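# Jog feeder tray to fill vial with 19-21 tablets

## Task

Shake the feeder tray by jogging it, for example by giving the vertical plate at the tray's raised end a brief, sharp shove toward the outlet, until the transparent vial contains between 19 and 21 tablets and none have been spilled. At the end the tray must rest against its stop, and the vial must stand upright directly on the table surface.

## Robot and tools

Robot: two arms on a table, left_arm with a five-finger left hand and right_arm with a five-finger right hand. Base positions in the scene frame: left_arm (-0.017, +0.281, +0.028) m, right_arm (+0.038, -0.279, +0.032) m, both nearly unrotated. Scene frame: origin at table-top height midway between the nominal bases, +x out over the table, +z up, left_arm on the +y side. Image sides do not match arm names. A camera stand sits behind the arms. Loose objects may get an occasional brief nudge.

Hand point: a spot 0.05 m in front of the palm and 0.15 m from the wrist flange along the fingers. Its +z runs along straight fingers, +y points out of the palm, and +x points across the palm. On the right hand +x points away from the thumb; on the left hand it points toward the thumb. Straight fingertips end 0.06-0.07 m beyond the point along +z, about 0.06 m behind it along -y. A wrist bracket on the little-finger side can strike objects. Thumb turned in front of the palm, the hand can grip things about 0.035-0.065 m thick, or a handle down to about 0.025 m.

Frames: every hand pose, target and velocity in results, and every pose offset you send, uses that arm's own base frame. Rotation offsets turn about the Hand target's position. Fixed cameras and the table use the scene frame.

Row layout (28 numbers, each in [-1, 1], always all 28 even if one arm moves): left dx, dy, dz, rx, ry, rz; left little, ring, middle, index, thumb_bend, thumb_turn, force_limit, speed; then the same 14 for the right arm.
Pose numbers are offsets, not poses: they count from that arm's Hand target as it stood when the action or move began. 1.0 equals 0.6 m for dx, dy, dz and 180 degrees for rx, ry, rz, which together form a single rotation vector. Sending six zeros re-requests the current Hand target. A translation longer than 1.0 is shortened along its line.
Finger numbers are absolute targets: -1 open/straight, +1 curled. thumb_bend -1 straight to +1 fully bent; thumb_turn -1 beside the palm to +1 in front of it. force_limit maps -1..+1 to roughly 0..10 N at the fingertip (0..15 N for the two thumb motors). speed rises linearly from near zero at -1 to full speed at +0.48 and stays full above that; full travel takes 0.49 s. Use about -0.94 or lower for a gentle close. To leave a hand alone, repeat the eight hand numbers of its last executed row; if none has run yet, send its hand_measured six values plus hand_force_limit and hand_speed.

Tools:
execute_actions(actions, cameras): actions is a list of actions; each action is a table of up to 15 rows, one row per 1/30 s step; a short table repeats its last row to fill 15. Every row in an action is measured from the start-of-action Hand target, not from the row before; the next action starts from the new Hand target, so repeating an offset keeps moving. Images come back only for an empty actions list or when cameras names them.
move(target, speed, blend, blocking, cameras): target is one 28-number row or a list of up to 15 rows; all rows are offsets from the same starting Hand targets. speed is the top path speed in m/s, 0.002 to 4.3, default 0.25 (turns up to twice that in rad/s); one value or one per target. blend, in m, rounds corners in a list (0 stops at each). Paths are straight, avoid nothing, last 0.5 to 10 s. blocking=false returns after about 0.5 s while motion continues. The extra 'move:' line reports the ending (done, off_target, moving, held, fault) and limits (paced = pose clipped, held = steps withheld).
wait(seconds 0-10, cameras): lets time pass holding last commands. stop(cameras): brakes a running move. zoom_image(camera, region [x0,y0,x1,y1] pixels, at most 504x504) on the newest images. show_instructions(): reference pages (here a left-hand diagram). finished_scene(scene=1): ends the scene for good.
Cameras: cam_head_left, cam_head_right, cam_high, cam_low, cam_left_wrist, cam_right_wrist, each 672x504.

Results: end_effector_position (m) and end_effector_quat_wxyz per arm in its base frame; Hand target (what next offsets build on); hand_measured, hand_stopped_by (moving, target, force, stalled, fault), hand_load_n (positive when the finger is pushed open), hand_force_limit, hand_speed, in finger order; joint positions, velocities (may be omitted when all are noise), torques (joints 3 and 4 wrap at ±28 N m); motor temperatures; MOTOR HOT or OVER-TEMPERATURE FAULT lines.

Behaviour: arms follow loosely and often rest 1-3 cm (sometimes 5 cm) below the commanded pose without any contact; a fresh zero action asks again, then send the remaining gap. Commanded orientation is clipped to within 40 degrees of the measured one each step. Avoid paths near an arm's own base. A blocked arm keeps pressing until commanded back past its hand point. Faster or deeper contacts push harder.

Avoid: hitting fixed or heavy parts hard, tipping the vial, spilling tablets, anything leaving the table, the two hands touching or pressing each other, overloading fingers, and long stretched or straining poses that overheat motors (at 100 °C the arm goes limp for 30-60 s). For the jog, a quick short push on the plate at the tray's high end toward the outlet, then withdraw and let the tray settle onto its stop.

Each tool is called after "Request:" by a JSON object that holds its "name" and its "arguments", one argument or row to a line.

Reference images:

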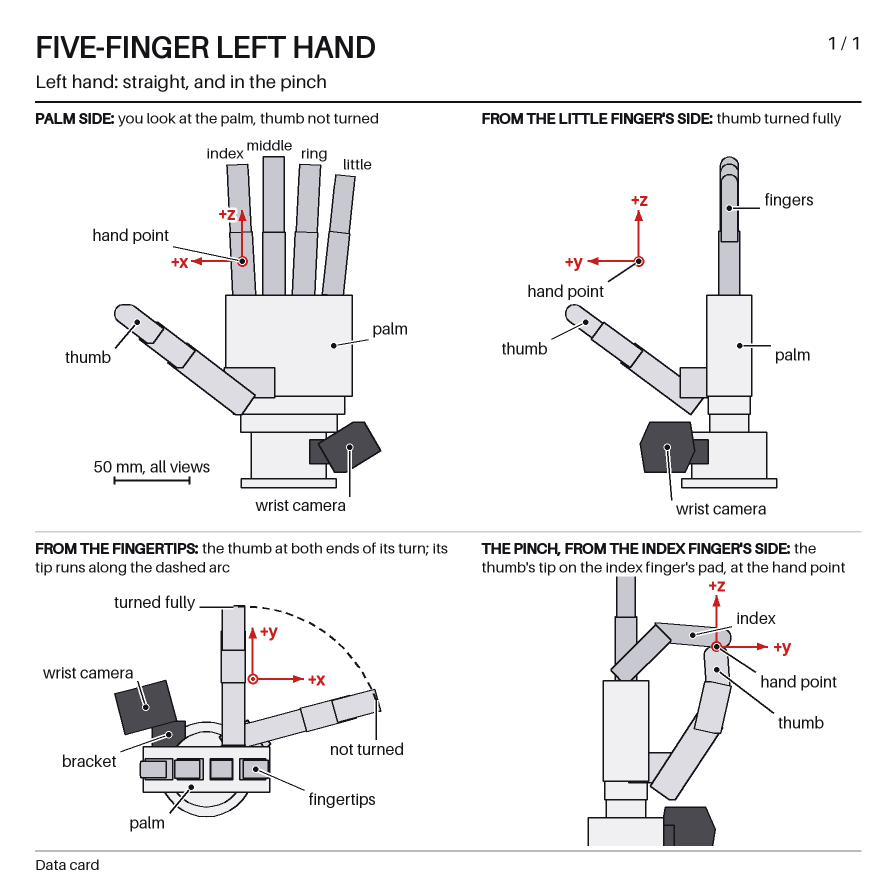

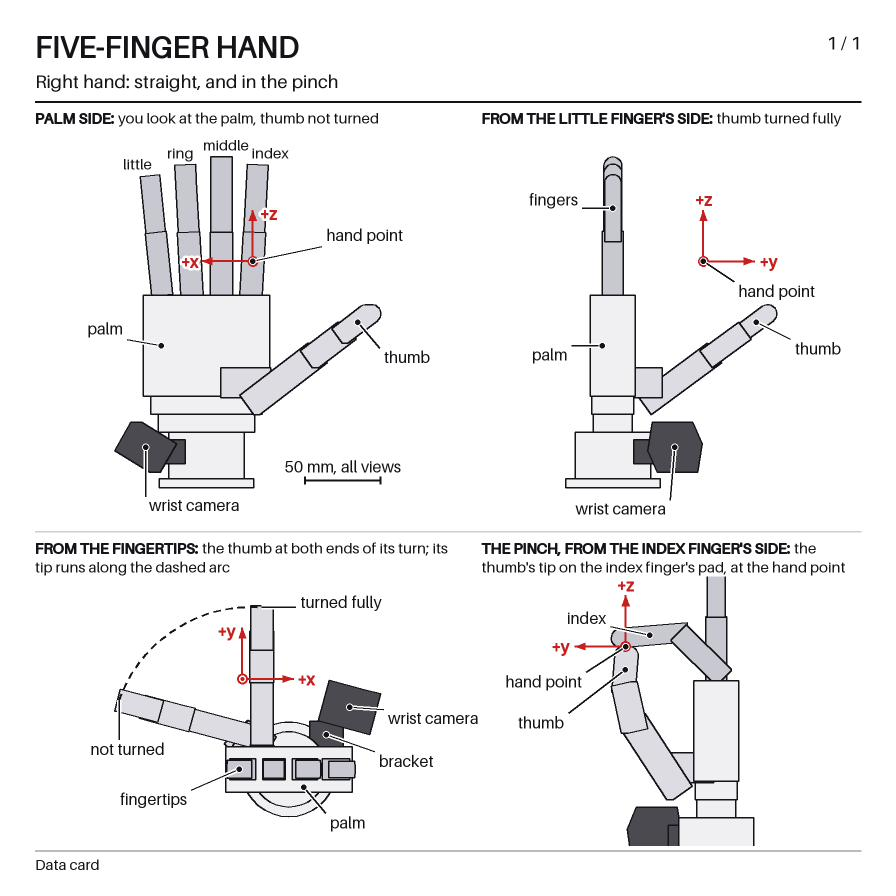

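## Session

Request:
{"name": "execute_actions", "arguments": {
  "actions": []
}}

Scene clock: 0.00 s.
left_arm: end_effector_position=(+0.0323, -0.2877, +0.1209) hand_measured=(-1.000, -1.000, -1.000, -1.000, -1.000, -1.000) hand_load_n=(+0.0, +0.0, +0.0, +0.0, +0.0, +0.0) hand_stopped_by=(target, target, target, target, target, target) hand_force_limit=0.00 hand_speed=-0.80 end_effector_quat_wxyz=(-0.094, +0.625, +0.772, +0.068) | right_arm: end_effector_position=(+0.4783, -0.0192, +0.1357) hand_measured=(-1.000, -1.000, -1.000, -1.000, -1.000, -1.000) hand_load_n=(+0.0, +0.0, +0.0, +0.0, +0.5, +0.0) hand_stopped_by=(target, target, target, target, target, target) hand_force_limit=0.00 hand_speed=-0.80 end_effector_quat_wxyz=(-0.058, +0.314, +0.885, +0.339)
Joint positions: left_arm=[-1.593 1.424 1.051 -1.42 0.065 1.346] | right_arm=[-0.386 1.602 1.127 -1.274 -0.684 1.803]
Joint velocities: within noise
Joint torques (N m): no reading
Motor temperatures (°C): left_arm=[30 28 29 29 29 26] | right_arm=[33 30 27 28 28 28]
Heat: left arm: hottest waist 30 °C; right arm: hottest waist 33 °C.
Hand target: left_arm +0.0312, -0.2926, +0.1253; -0.093, +0.624, +0.774, +0.063 | right_arm +0.4848, -0.0211, +0.1446; -0.049, +0.309, +0.886, +0.342

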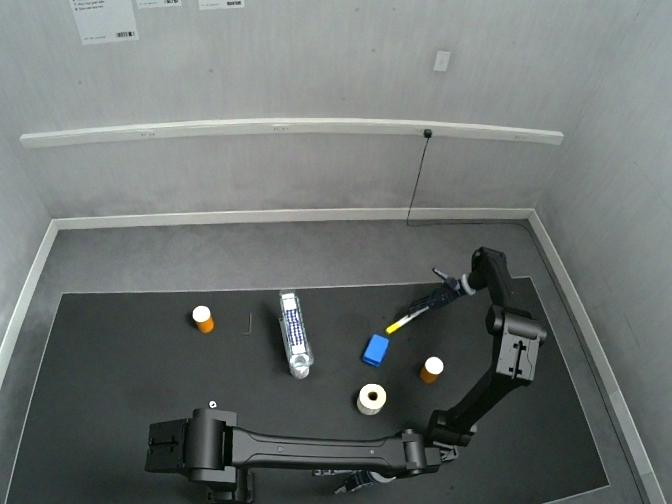

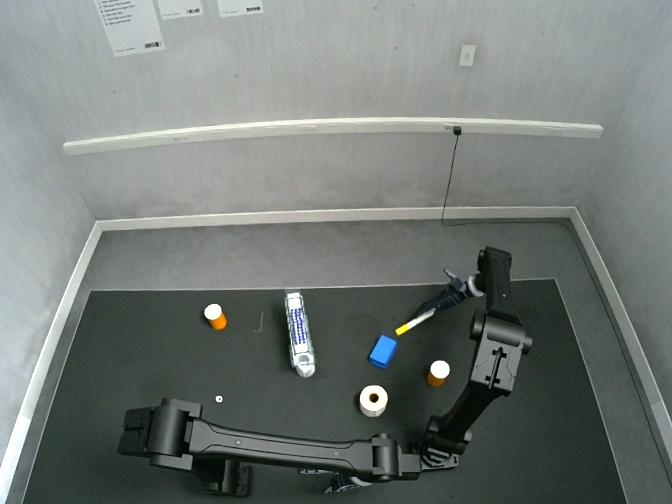

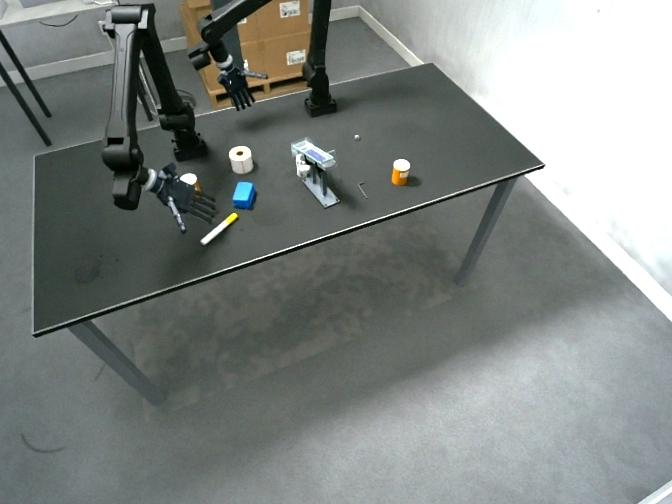

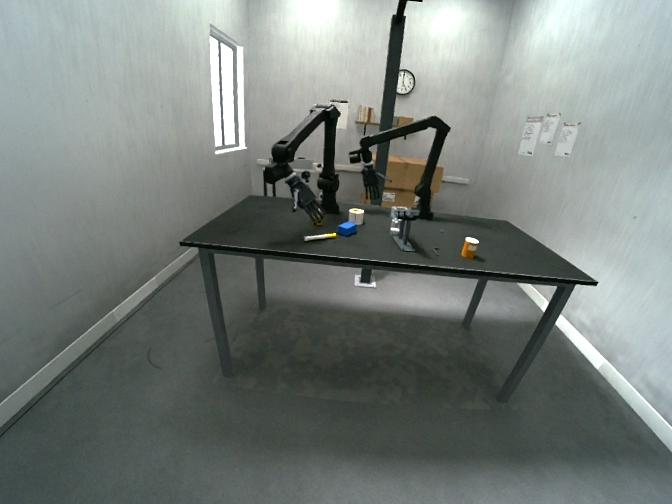

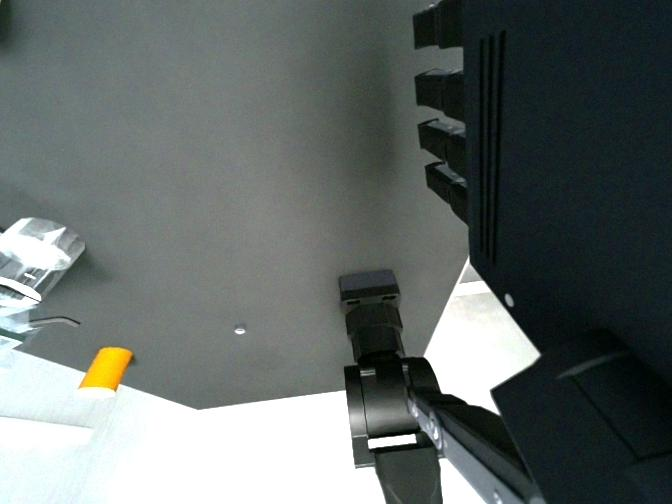

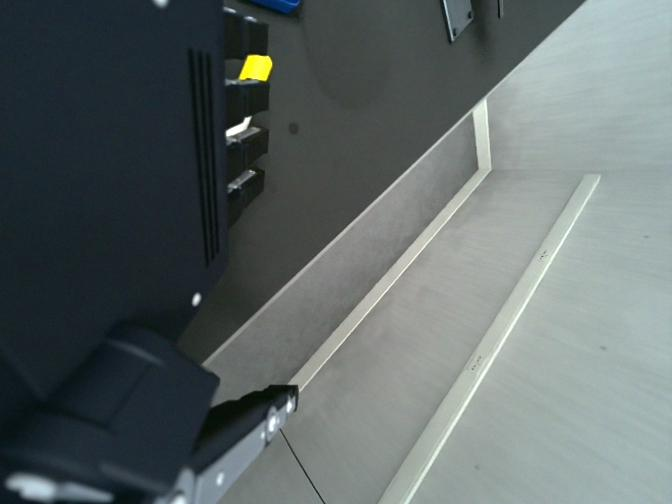

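Request:
{"name": "zoom_image", "arguments": {
  "camera": "cam_head_left",
  "region": [230, 270, 350, 390]
}}

Request:
{"name": "zoom_image", "arguments": {
  "camera": "cam_high",
  "region": [270, 120, 370, 220]
}}

Request:
{"name": "zoom_image", "arguments": {
  "camera": "cam_low",
  "region": [360, 190, 460, 270]
}}

Request:
{"name": "zoom_image", "arguments": {
  "camera": "cam_head_right",
  "region": [250, 270, 370, 390]
}}

Scaled by 4.200 from the camera's 672x504 image, which has a finer 960x720 frame.

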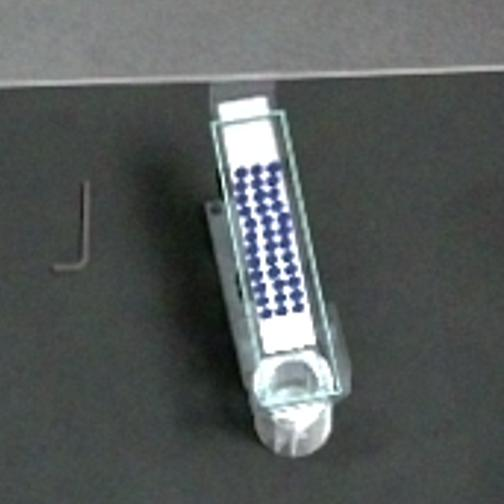

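Scaled by 5.040 from the camera's 672x504 image, which has a finer 960x720 frame.

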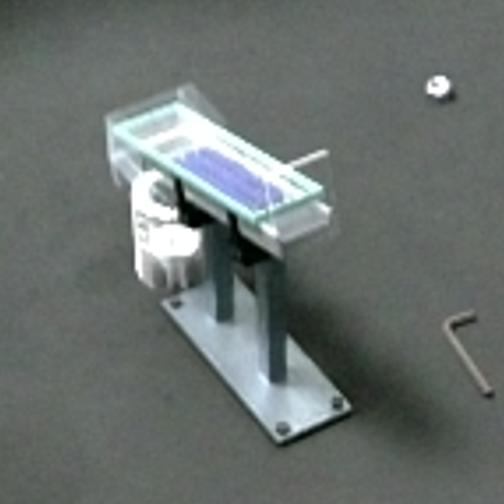

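Scaled by 5.040 from the camera's 672x504 image, which has a finer 960x720 frame.

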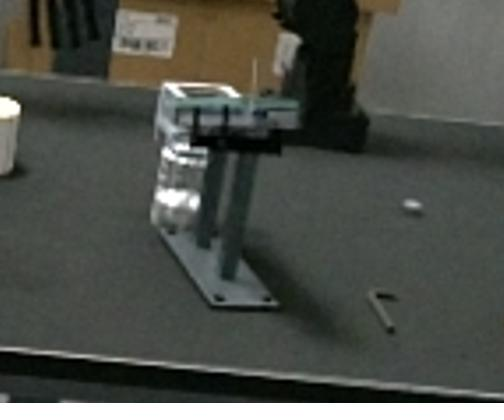

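Scaled by 4.200 from the camera's 672x504 image, which has a finer 960x720 frame.

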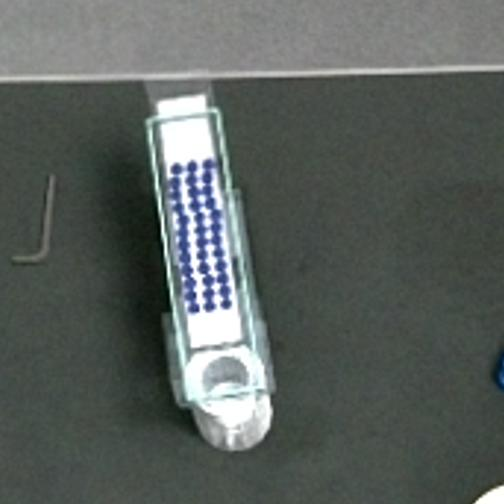

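Request:
{"name": "execute_actions", "arguments": {
  "actions": []
}}

Request:
{"name": "zoom_image", "arguments": {
  "camera": "cam_left_wrist",
  "region": [0, 200, 150, 380]
}}

Request:
{"name": "zoom_image", "arguments": {
  "camera": "cam_head_left",
  "region": [260, 320, 340, 390]
}}

Request:
{"name": "zoom_image", "arguments": {
  "camera": "cam_high",
  "region": [280, 130, 345, 215]
}}

Scene clock: 58.30 s.
left_arm: end_effector_position=(+0.0323, -0.2877, +0.1209) hand_measured=(-1.000, -1.000, -1.000, -1.000, -1.000, -1.000) hand_load_n=(+0.0, +0.0, +0.0, +0.0, +0.0, +0.0) hand_stopped_by=(target, target, target, target, target, target) hand_force_limit=0.00 hand_speed=-0.80 end_effector_quat_wxyz=(-0.094, +0.625, +0.772, +0.068) | right_arm: end_effector_position=(+0.4783, -0.0192, +0.1357) hand_measured=(-1.000, -1.000, -1.000, -1.000, -1.000, -1.000) hand_load_n=(+0.5, +0.0, +0.0, +0.0, +0.0, +0.0) hand_stopped_by=(target, target, target, target, target, target) hand_force_limit=0.00 hand_speed=-0.80 end_effector_quat_wxyz=(-0.058, +0.314, +0.885, +0.339)
Joint positions: left_arm=[-1.593 1.424 1.051 -1.42 0.065 1.346] | right_arm=[-0.386 1.602 1.127 -1.274 -0.684 1.803]
Joint velocities: within noise
Joint torques (N m): left_arm=[-1.49 -9.76 7.25 -0.57 0.03 0.11] | right_arm=[-0.56 -12.4 8.72 -0.17 -0.54 -0.06]
Motor temperatures (°C): left_arm=[30 29 32 29 29 26] | right_arm=[32 31 31 28 29 28]
Heat: left arm: hottest elbow 32 °C; right arm: hottest waist 32 °C.
Hand target: left_arm +0.0312, -0.2926, +0.1253; -0.093, +0.624, +0.774, +0.063 | right_arm +0.4848, -0.0211, +0.1446; -0.049, +0.309, +0.886, +0.342

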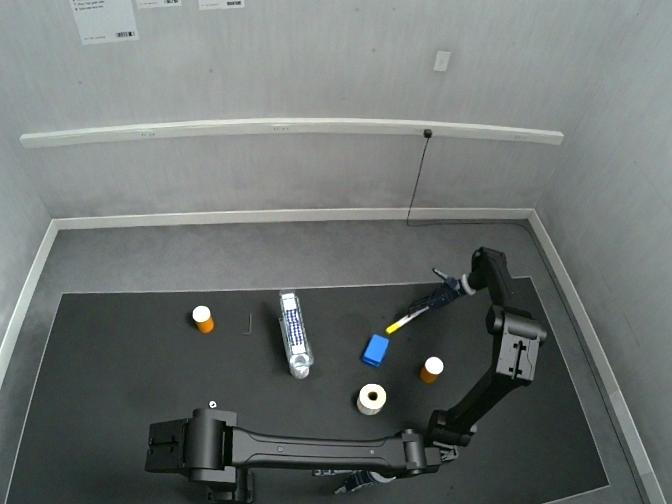

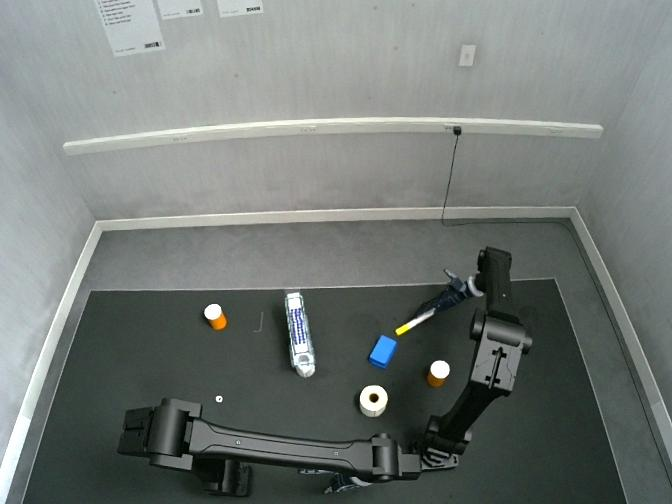

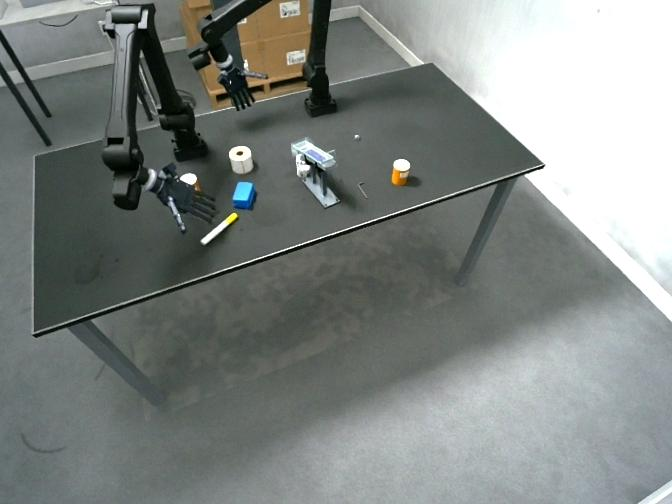

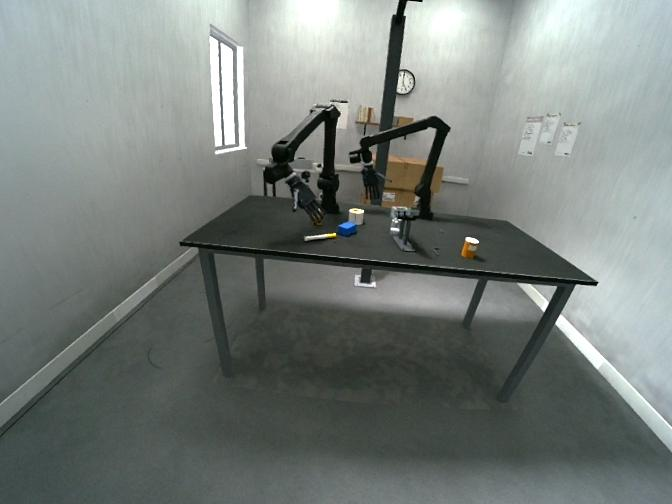

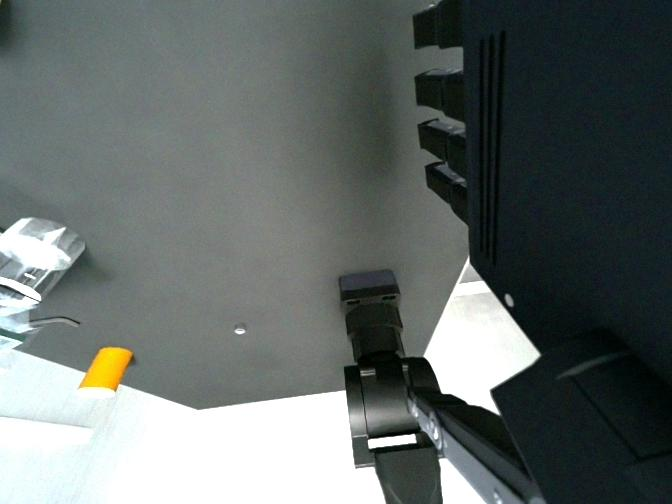

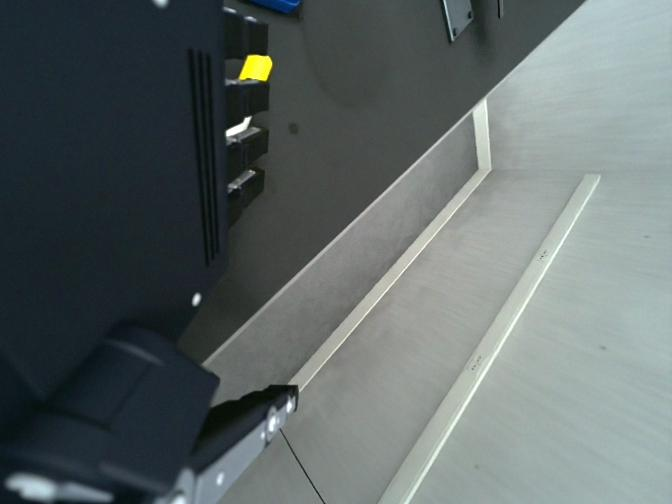

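Scaled by 2.800 from the camera's 672x504 image, which has a finer 960x720 frame.

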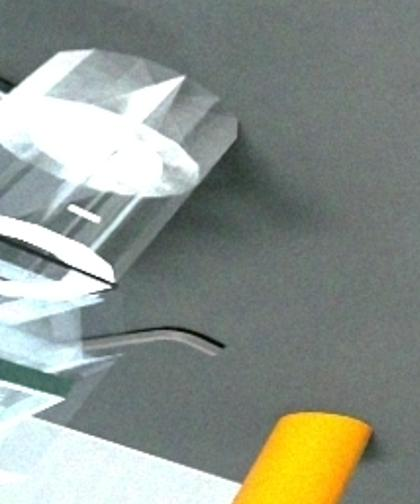

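Scaled by 6.300 from the camera's 672x504 image, which has a finer 960x720 frame.

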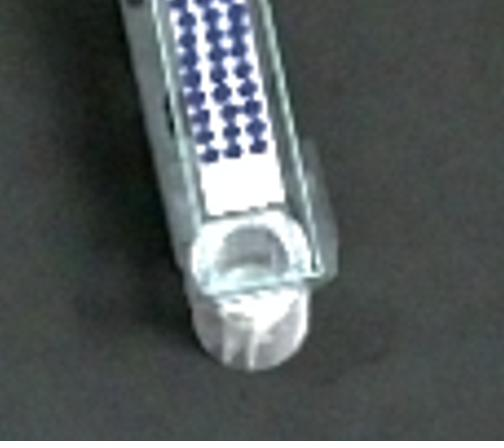

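Scaled by 5.929 from the camera's 672x504 image, which has a finer 960x720 frame.

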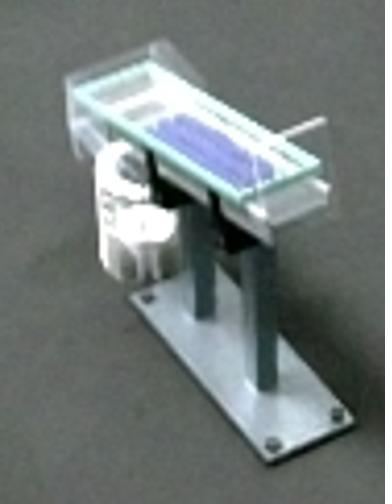

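Request:
{"name": "move", "arguments": {
  "target": [
    [0,0,0,0,0,0,-1,-1,-1,-1,-1,-1,0,-0.8,-0.108,0.117,0.425,-0.083,-0.111,0.339,-1,-1,-1,-1,-1,-1,0,-0.8],
    [0,0,0,0,0,0,-1,-1,-1,-1,-1,-1,0,-0.8,-0.041,0.635,0.392,-0.166,-0.222,0.678,-1,-1,-1,-1,-1,-1,0,-0.8]
  ],
  "speed": 0.3,
  "blend": [0.05, 0],
  "cameras": ["all"]
}}

Scene clock: 186.40 s.
left_arm: end_effector_position=(+0.0323, -0.2877, +0.1209) hand_measured=(-1.000, -1.000, -1.000, -1.000, -1.000, -1.000) hand_load_n=(+0.0, -0.5, +0.0, +0.0, +0.0, +0.0) hand_stopped_by=(target, target, target, target, target, target) hand_force_limit=0.00 hand_speed=-0.80 end_effector_quat_wxyz=(-0.094, +0.625, +0.772, +0.068) | right_arm: end_effector_position=(+0.4530, +0.3575, +0.3702) hand_measured=(-1.000, -1.000, -1.000, -1.000, -1.000, -1.000) hand_load_n=(+0.0, +0.0, +0.0, -0.5, +0.0, +0.0) hand_stopped_by=(target, target, target, target, target, target) hand_force_limit=0.00 hand_speed=-0.80 end_effector_quat_wxyz=(-0.142, +0.681, -0.718, +0.007)
Joint positions: left_arm=[-1.593 1.424 1.051 -1.42 0.065 1.346] | right_arm=[0.55 1.815 2.226 -1.699 -0.044 0.609]
Joint torques (N m): left_arm=[-1.67 -10.11 7.17 -0.57 0.03 0.11] | right_arm=[-0.62 -15.79 12.03 0.12 0.07 -0.22]
Heat: left arm: hottest elbow 34 °C; right arm: hottest elbow 33 °C.
Hand target: left_arm +0.0312, -0.2926, +0.1253; -0.093, +0.624, +0.774, +0.063 | right_arm +0.4601, +0.3600, +0.3799; -0.001, +0.707, -0.707, +0.000
Off the commanded pose: left_arm 0.007 m, 1 deg | right_arm 0.012 m, 17 deg.
joint sent to its limit (right arm) — joint 4 (wrist pitch), lower limit. The joint targets are off in orientation, not in position.
move: off_target (right_arm)

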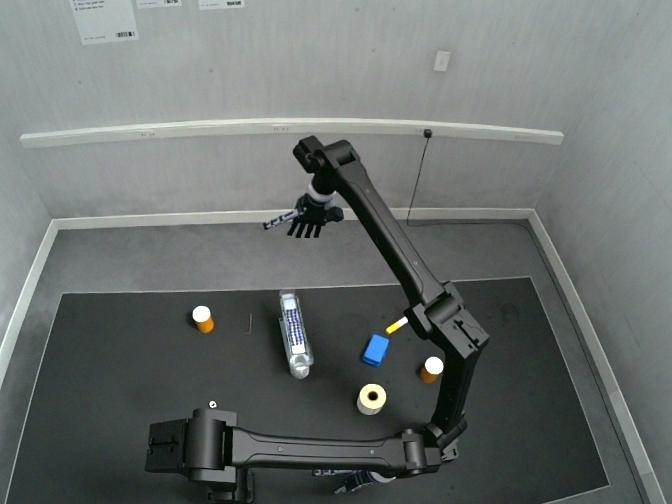

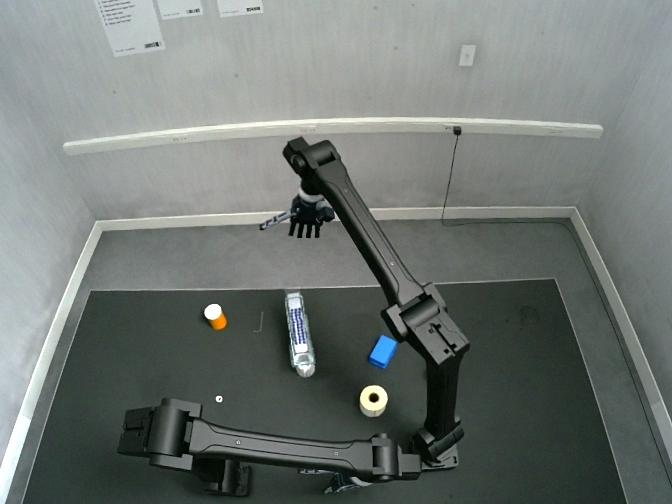

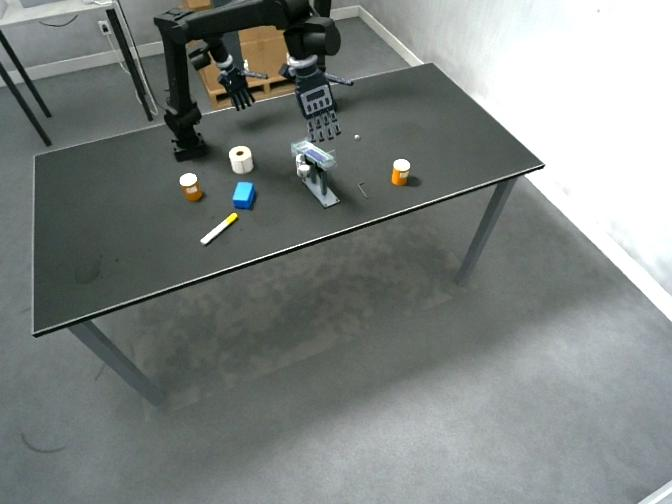

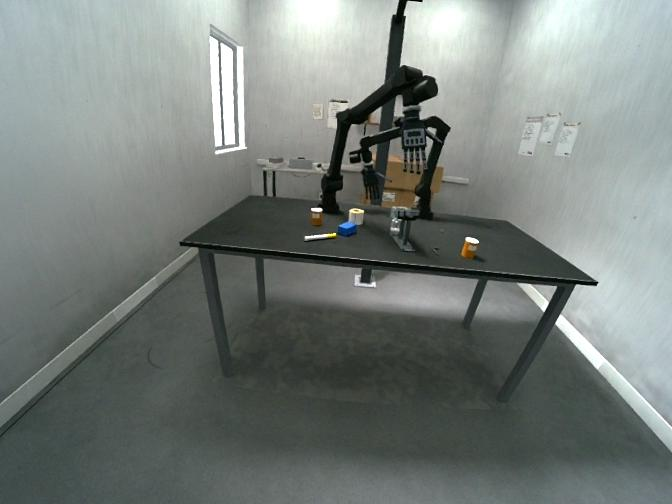

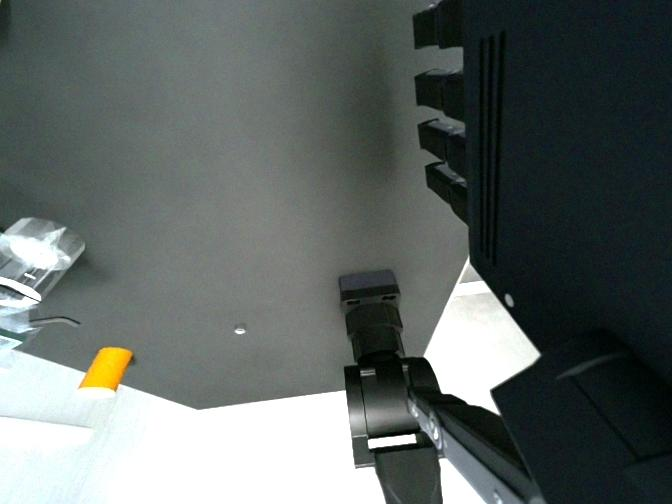

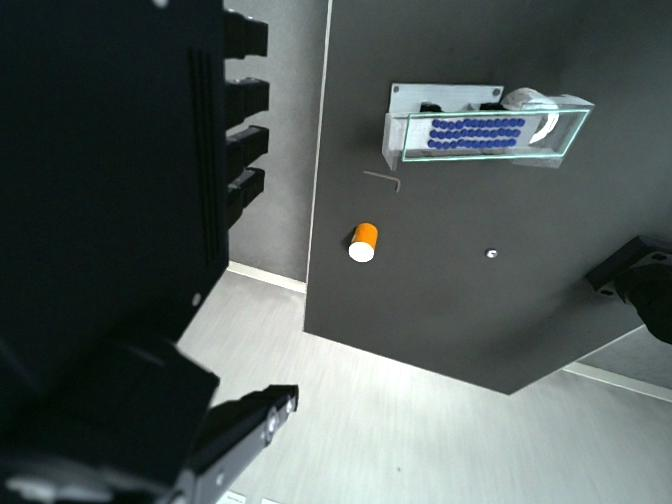

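Request:
{"name": "zoom_image", "arguments": {
  "camera": "cam_right_wrist",
  "region": [370, 70, 610, 200]
}}

Request:
{"name": "zoom_image", "arguments": {
  "camera": "cam_high",
  "region": [270, 110, 360, 210]
}}

Request:
{"name": "zoom_image", "arguments": {
  "camera": "cam_low",
  "region": [370, 90, 480, 260]
}}

Scaled by 2.100 from the camera's 672x504 image, which has a finer 960x720 frame.

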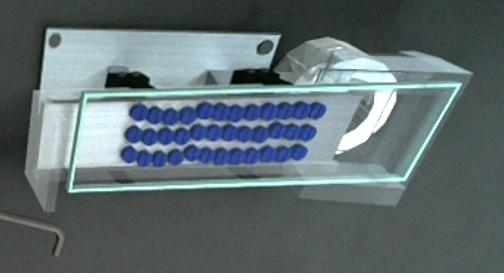

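Scaled by 5.040 from the camera's 672x504 image, which has a finer 960x720 frame.

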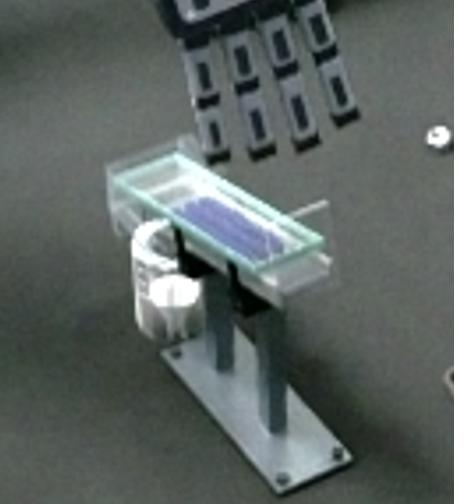

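Scaled by 2.965 from the camera's 672x504 image, which has a finer 960x720 frame.

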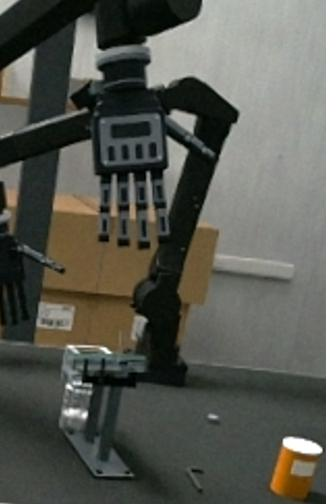

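Request:
{"name": "zoom_image", "arguments": {
  "camera": "cam_right_wrist",
  "region": [425, 110, 530, 155]
}}

Request:
{"name": "zoom_image", "arguments": {
  "camera": "cam_right_wrist",
  "region": [490, 80, 600, 170]
}}

Request:
{"name": "zoom_image", "arguments": {
  "camera": "cam_right_wrist",
  "region": [375, 75, 445, 175]
}}

Scaled by 4.800 from the camera's 672x504 image, which has a finer 960x720 frame.

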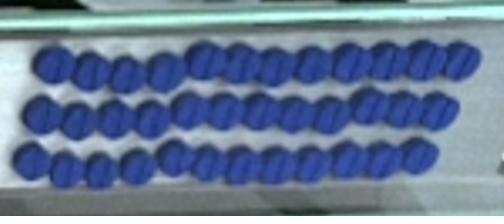

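Scaled by 4.582 from the camera's 672x504 image, which has a finer 960x720 frame.

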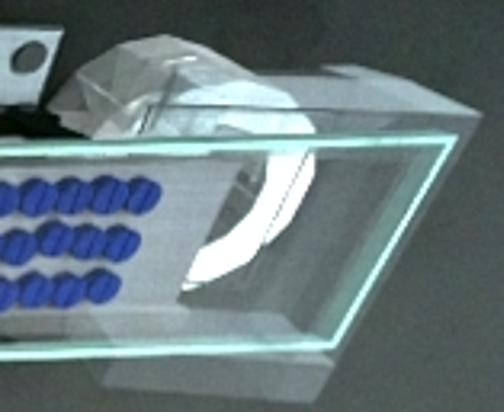

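Scaled by 5.040 from the camera's 672x504 image, which has a finer 960x720 frame.

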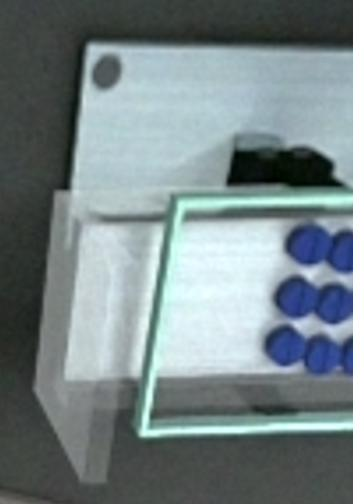

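Request:
{"name": "move", "arguments": {
  "target": [0,0,0,0,0,0,-1,-1,-1,-1,-1,-1,0,-0.8,0.05,0.033,-0.167,0,0,0.044,-1,-1,-1,-1,-1,-1,0,-0.8],
  "speed": 0.15,
  "cameras": ["cam_head_left","cam_high","cam_low","cam_right_wrist"]
}}

Request:
{"name": "zoom_image", "arguments": {
  "camera": "cam_right_wrist",
  "region": [220, 10, 640, 270]
}}

Request:
{"name": "zoom_image", "arguments": {
  "camera": "cam_high",
  "region": [270, 110, 360, 210]
}}

Request:
{"name": "zoom_image", "arguments": {
  "camera": "cam_low",
  "region": [370, 120, 470, 260]
}}

Scene clock: 215.70 s.
left_arm: end_effector_position=(+0.0323, -0.2877, +0.1209) hand_measured=(-1.000, -1.000, -1.000, -1.000, -1.000, -1.000) hand_load_n=(+0.0, +0.0, +0.0, +0.0, +0.0, +0.0) hand_stopped_by=(target, target, target, target, target, target) hand_force_limit=0.00 hand_speed=-0.80 end_effector_quat_wxyz=(-0.094, +0.625, +0.772, +0.068) | right_arm: end_effector_position=(+0.4858, +0.3720, +0.2697) hand_measured=(-1.000, -1.000, -1.000, -1.000, -1.000, -1.000) hand_load_n=(+0.0, +0.0, +0.0, +0.0, +0.0, +0.0) hand_stopped_by=(target, target, target, target, target, target) hand_force_limit=0.00 hand_speed=-0.80 end_effector_quat_wxyz=(-0.063, +0.738, -0.672, +0.008)
Joint positions: left_arm=[-1.593 1.424 1.051 -1.42 0.065 1.346] | right_arm=[0.559 2.013 2.268 -1.699 -0.018 0.467]
Joint torques (N m): left_arm=[-1.55 -9.82 7.19 -0.55 0.01 0.11] | right_arm=[0.15 -19.08 12.23 -0.23 0.1 -0.22]
Heat: left arm: hottest elbow 34 °C; right arm: hottest elbow 35 °C.
Hand target: left_arm +0.0312, -0.2926, +0.1253; -0.093, +0.624, +0.774, +0.063 | right_arm +0.4901, +0.3799, +0.2796; -0.001, +0.755, -0.656, +0.000
Off the commanded pose: left_arm 0.007 m, 1 deg | right_arm 0.013 m, 8 deg.
joint sent to its limit (right arm) — joint 4 (wrist pitch), lower limit. The joint targets are off in orientation, not in position.
move: off_target (right_arm)
Images, in order (width x height): cam_head_left 672x504, cam_high 672x504, cam_low 672x504, cam_right_wrist 672x504.

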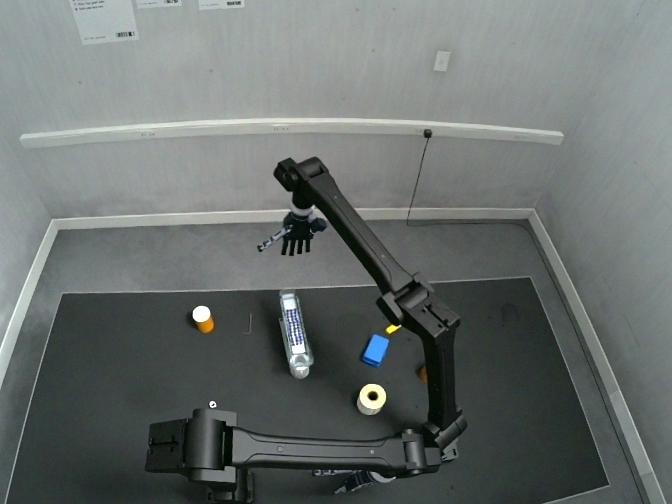

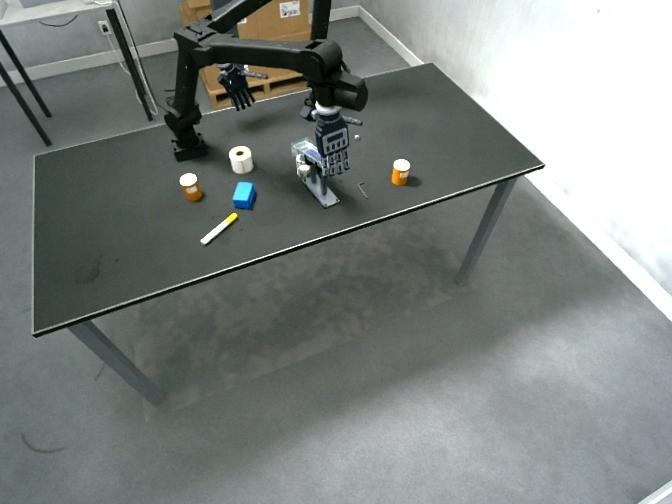

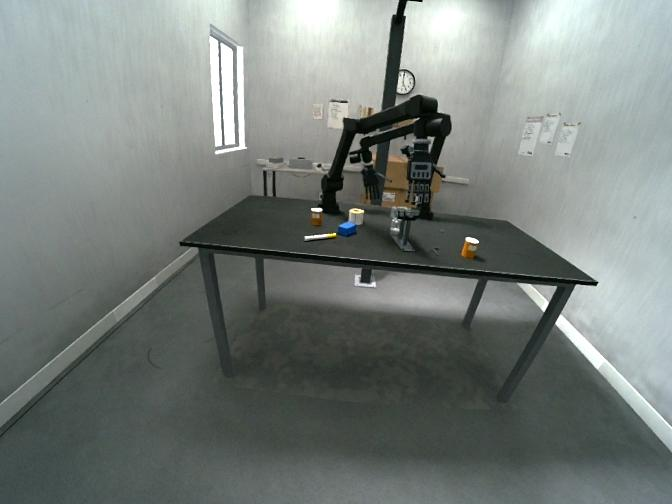

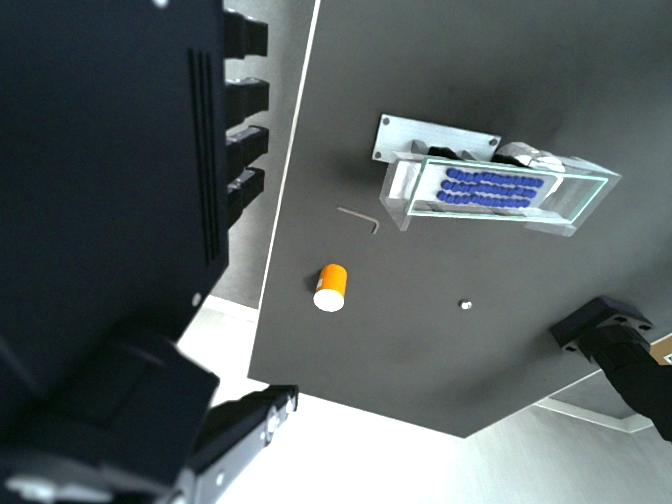

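Scaled by 1.200 from the camera's 672x504 image, which has a finer 960x720 frame.

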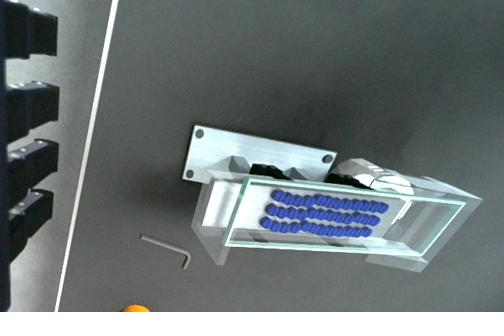

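Scaled by 5.040 from the camera's 672x504 image, which has a finer 960x720 frame.

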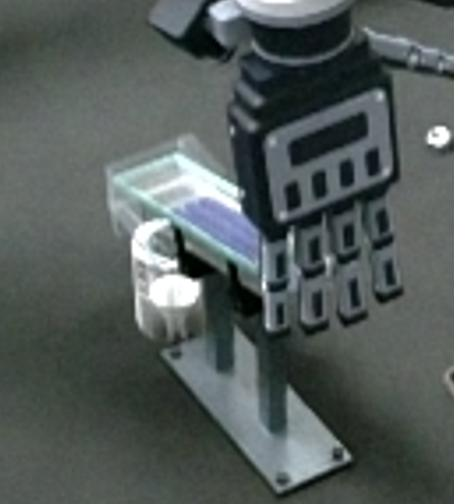

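Scaled by 3.600 from the camera's 672x504 image, which has a finer 960x720 frame.

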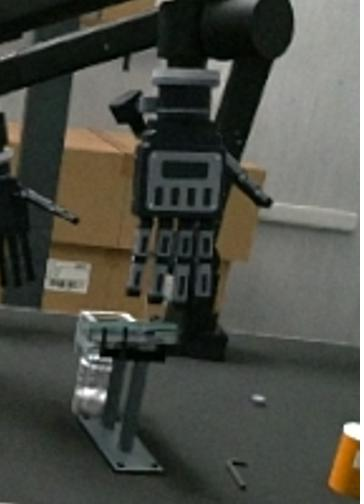

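Request:
{"name": "move", "arguments": {
  "target": [0,0,0,0,0,0,-1,-1,-1,-1,-1,-1,0,-0.8,0,-0.005,-0.125,0,0,0,-1,-1,-1,-1,-1,-1,0,-0.8],
  "speed": 0.15,
  "cameras": ["cam_head_left","cam_high","cam_low","cam_right_wrist"]
}}

Request:
{"name": "zoom_image", "arguments": {
  "camera": "cam_right_wrist",
  "region": [220, 10, 640, 270]
}}

Request:
{"name": "zoom_image", "arguments": {
  "camera": "cam_high",
  "region": [270, 110, 370, 210]
}}

Request:
{"name": "zoom_image", "arguments": {
  "camera": "cam_low",
  "region": [370, 160, 470, 260]
}}

Scene clock: 240.97 s.
left_arm: end_effector_position=(+0.0323, -0.2877, +0.1209) hand_measured=(-1.000, -1.000, -1.000, -1.000, -1.000, -1.000) hand_load_n=(+0.0, +0.0, +0.0, +0.0, +0.0, +0.0) hand_stopped_by=(target, target, target, target, target, target) hand_force_limit=0.00 hand_speed=-0.80 end_effector_quat_wxyz=(-0.094, +0.625, +0.772, +0.068) | right_arm: end_effector_position=(+0.4941, +0.3735, +0.2094) hand_measured=(-1.000, -1.000, -1.000, -1.000, -1.000, -1.000) hand_load_n=(+0.0, +0.0, +0.0, +0.0, +0.0, +0.0) hand_stopped_by=(target, target, target, target, target, target) hand_force_limit=0.00 hand_speed=-0.80 end_effector_quat_wxyz=(-0.011, +0.745, -0.668, +0.002)
Joint positions: left_arm=[-1.593 1.424 1.051 -1.42 0.065 1.346] | right_arm=[0.56 2.108 2.259 -1.699 -0.001 0.451]
Joint torques (N m): left_arm=[-1.61 -9.88 7.19 -0.44 0.03 0.11] | right_arm=[0.21 -20.84 8.72 -0.44 0.11 -0.23]
Motor temperatures (°C): left_arm=[30 29 34 29 29 26] | right_arm=[32 32 36 27 28 28]
Heat: left arm: hottest elbow 34 °C; right arm: hottest elbow 36 °C.
Hand target: left_arm +0.0312, -0.2926, +0.1253; -0.093, +0.624, +0.774, +0.063 | right_arm +0.4901, +0.3769, +0.2047; -0.001, +0.755, -0.656, +0.000
Off the commanded pose: left_arm 0.007 m, 1 deg | right_arm 0.007 m, 2 deg.
joint sent to its limit (right arm) — joint 4 (wrist pitch), lower limit. The joint targets still meet the commanded pose.
move: done
Images, in order (width x height): cam_head_left 672x504, cam_high 672x504, cam_low 672x504, cam_right_wrist 672x504.

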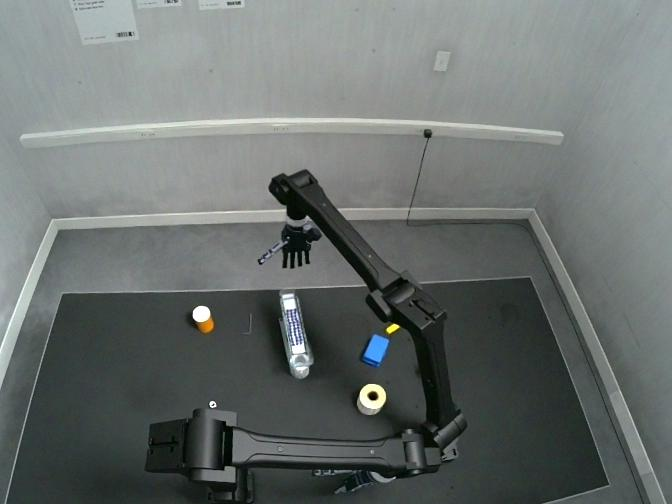

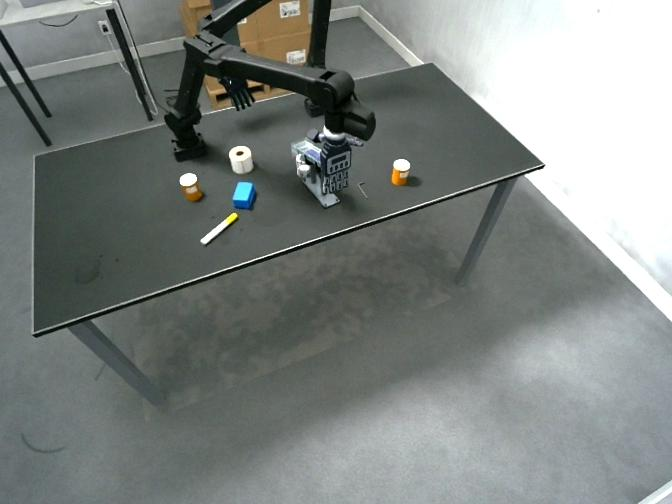

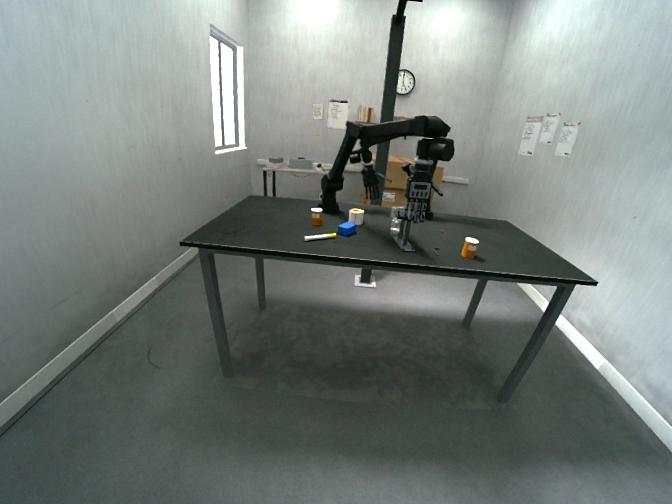

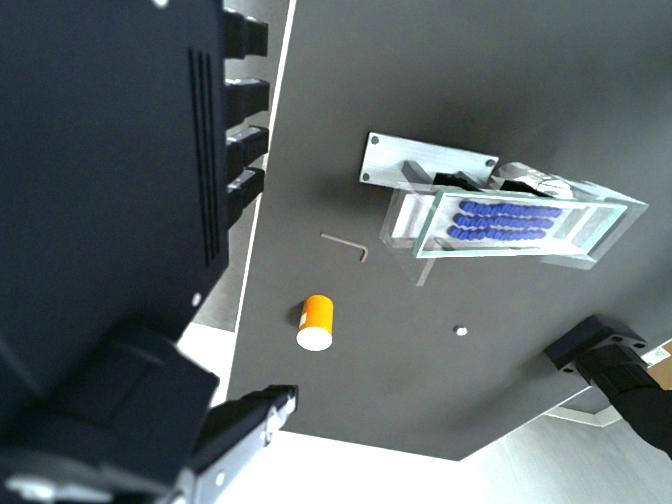

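Scaled by 1.200 from the camera's 672x504 image, which has a finer 960x720 frame.

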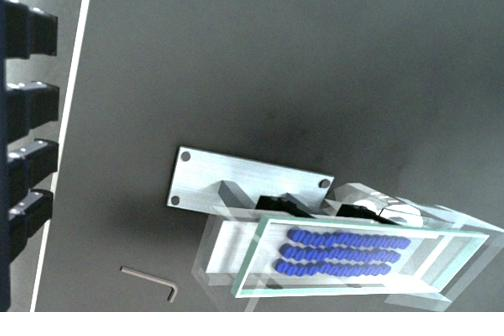

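Scaled by 5.040 from the camera's 672x504 image, which has a finer 960x720 frame.

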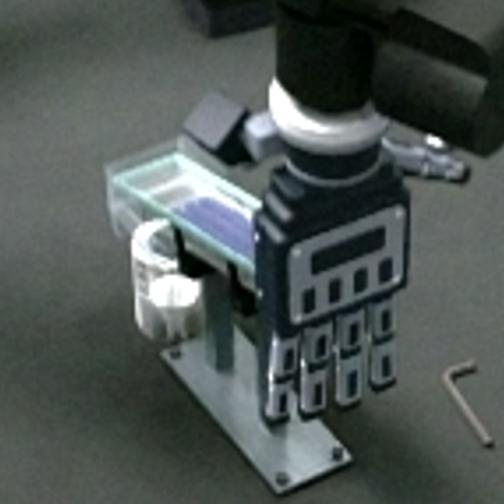

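Scaled by 5.040 from the camera's 672x504 image, which has a finer 960x720 frame.

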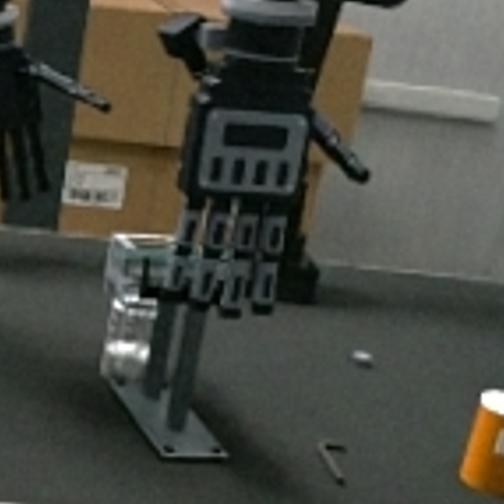

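Request:
{"name": "zoom_image", "arguments": {
  "camera": "cam_right_wrist",
  "region": [350, 150, 500, 300]
}}

Scaled by 3.360 from the camera's 672x504 image, which has a finer 960x720 frame.

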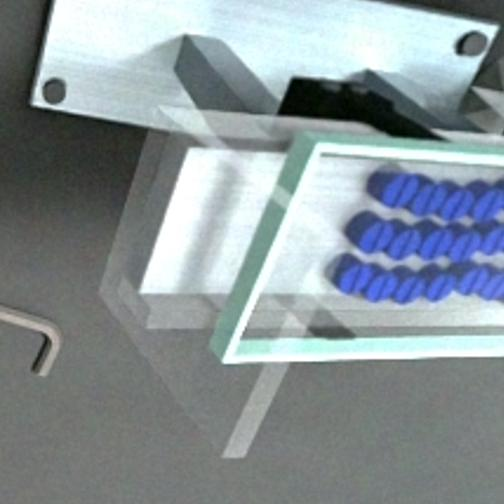

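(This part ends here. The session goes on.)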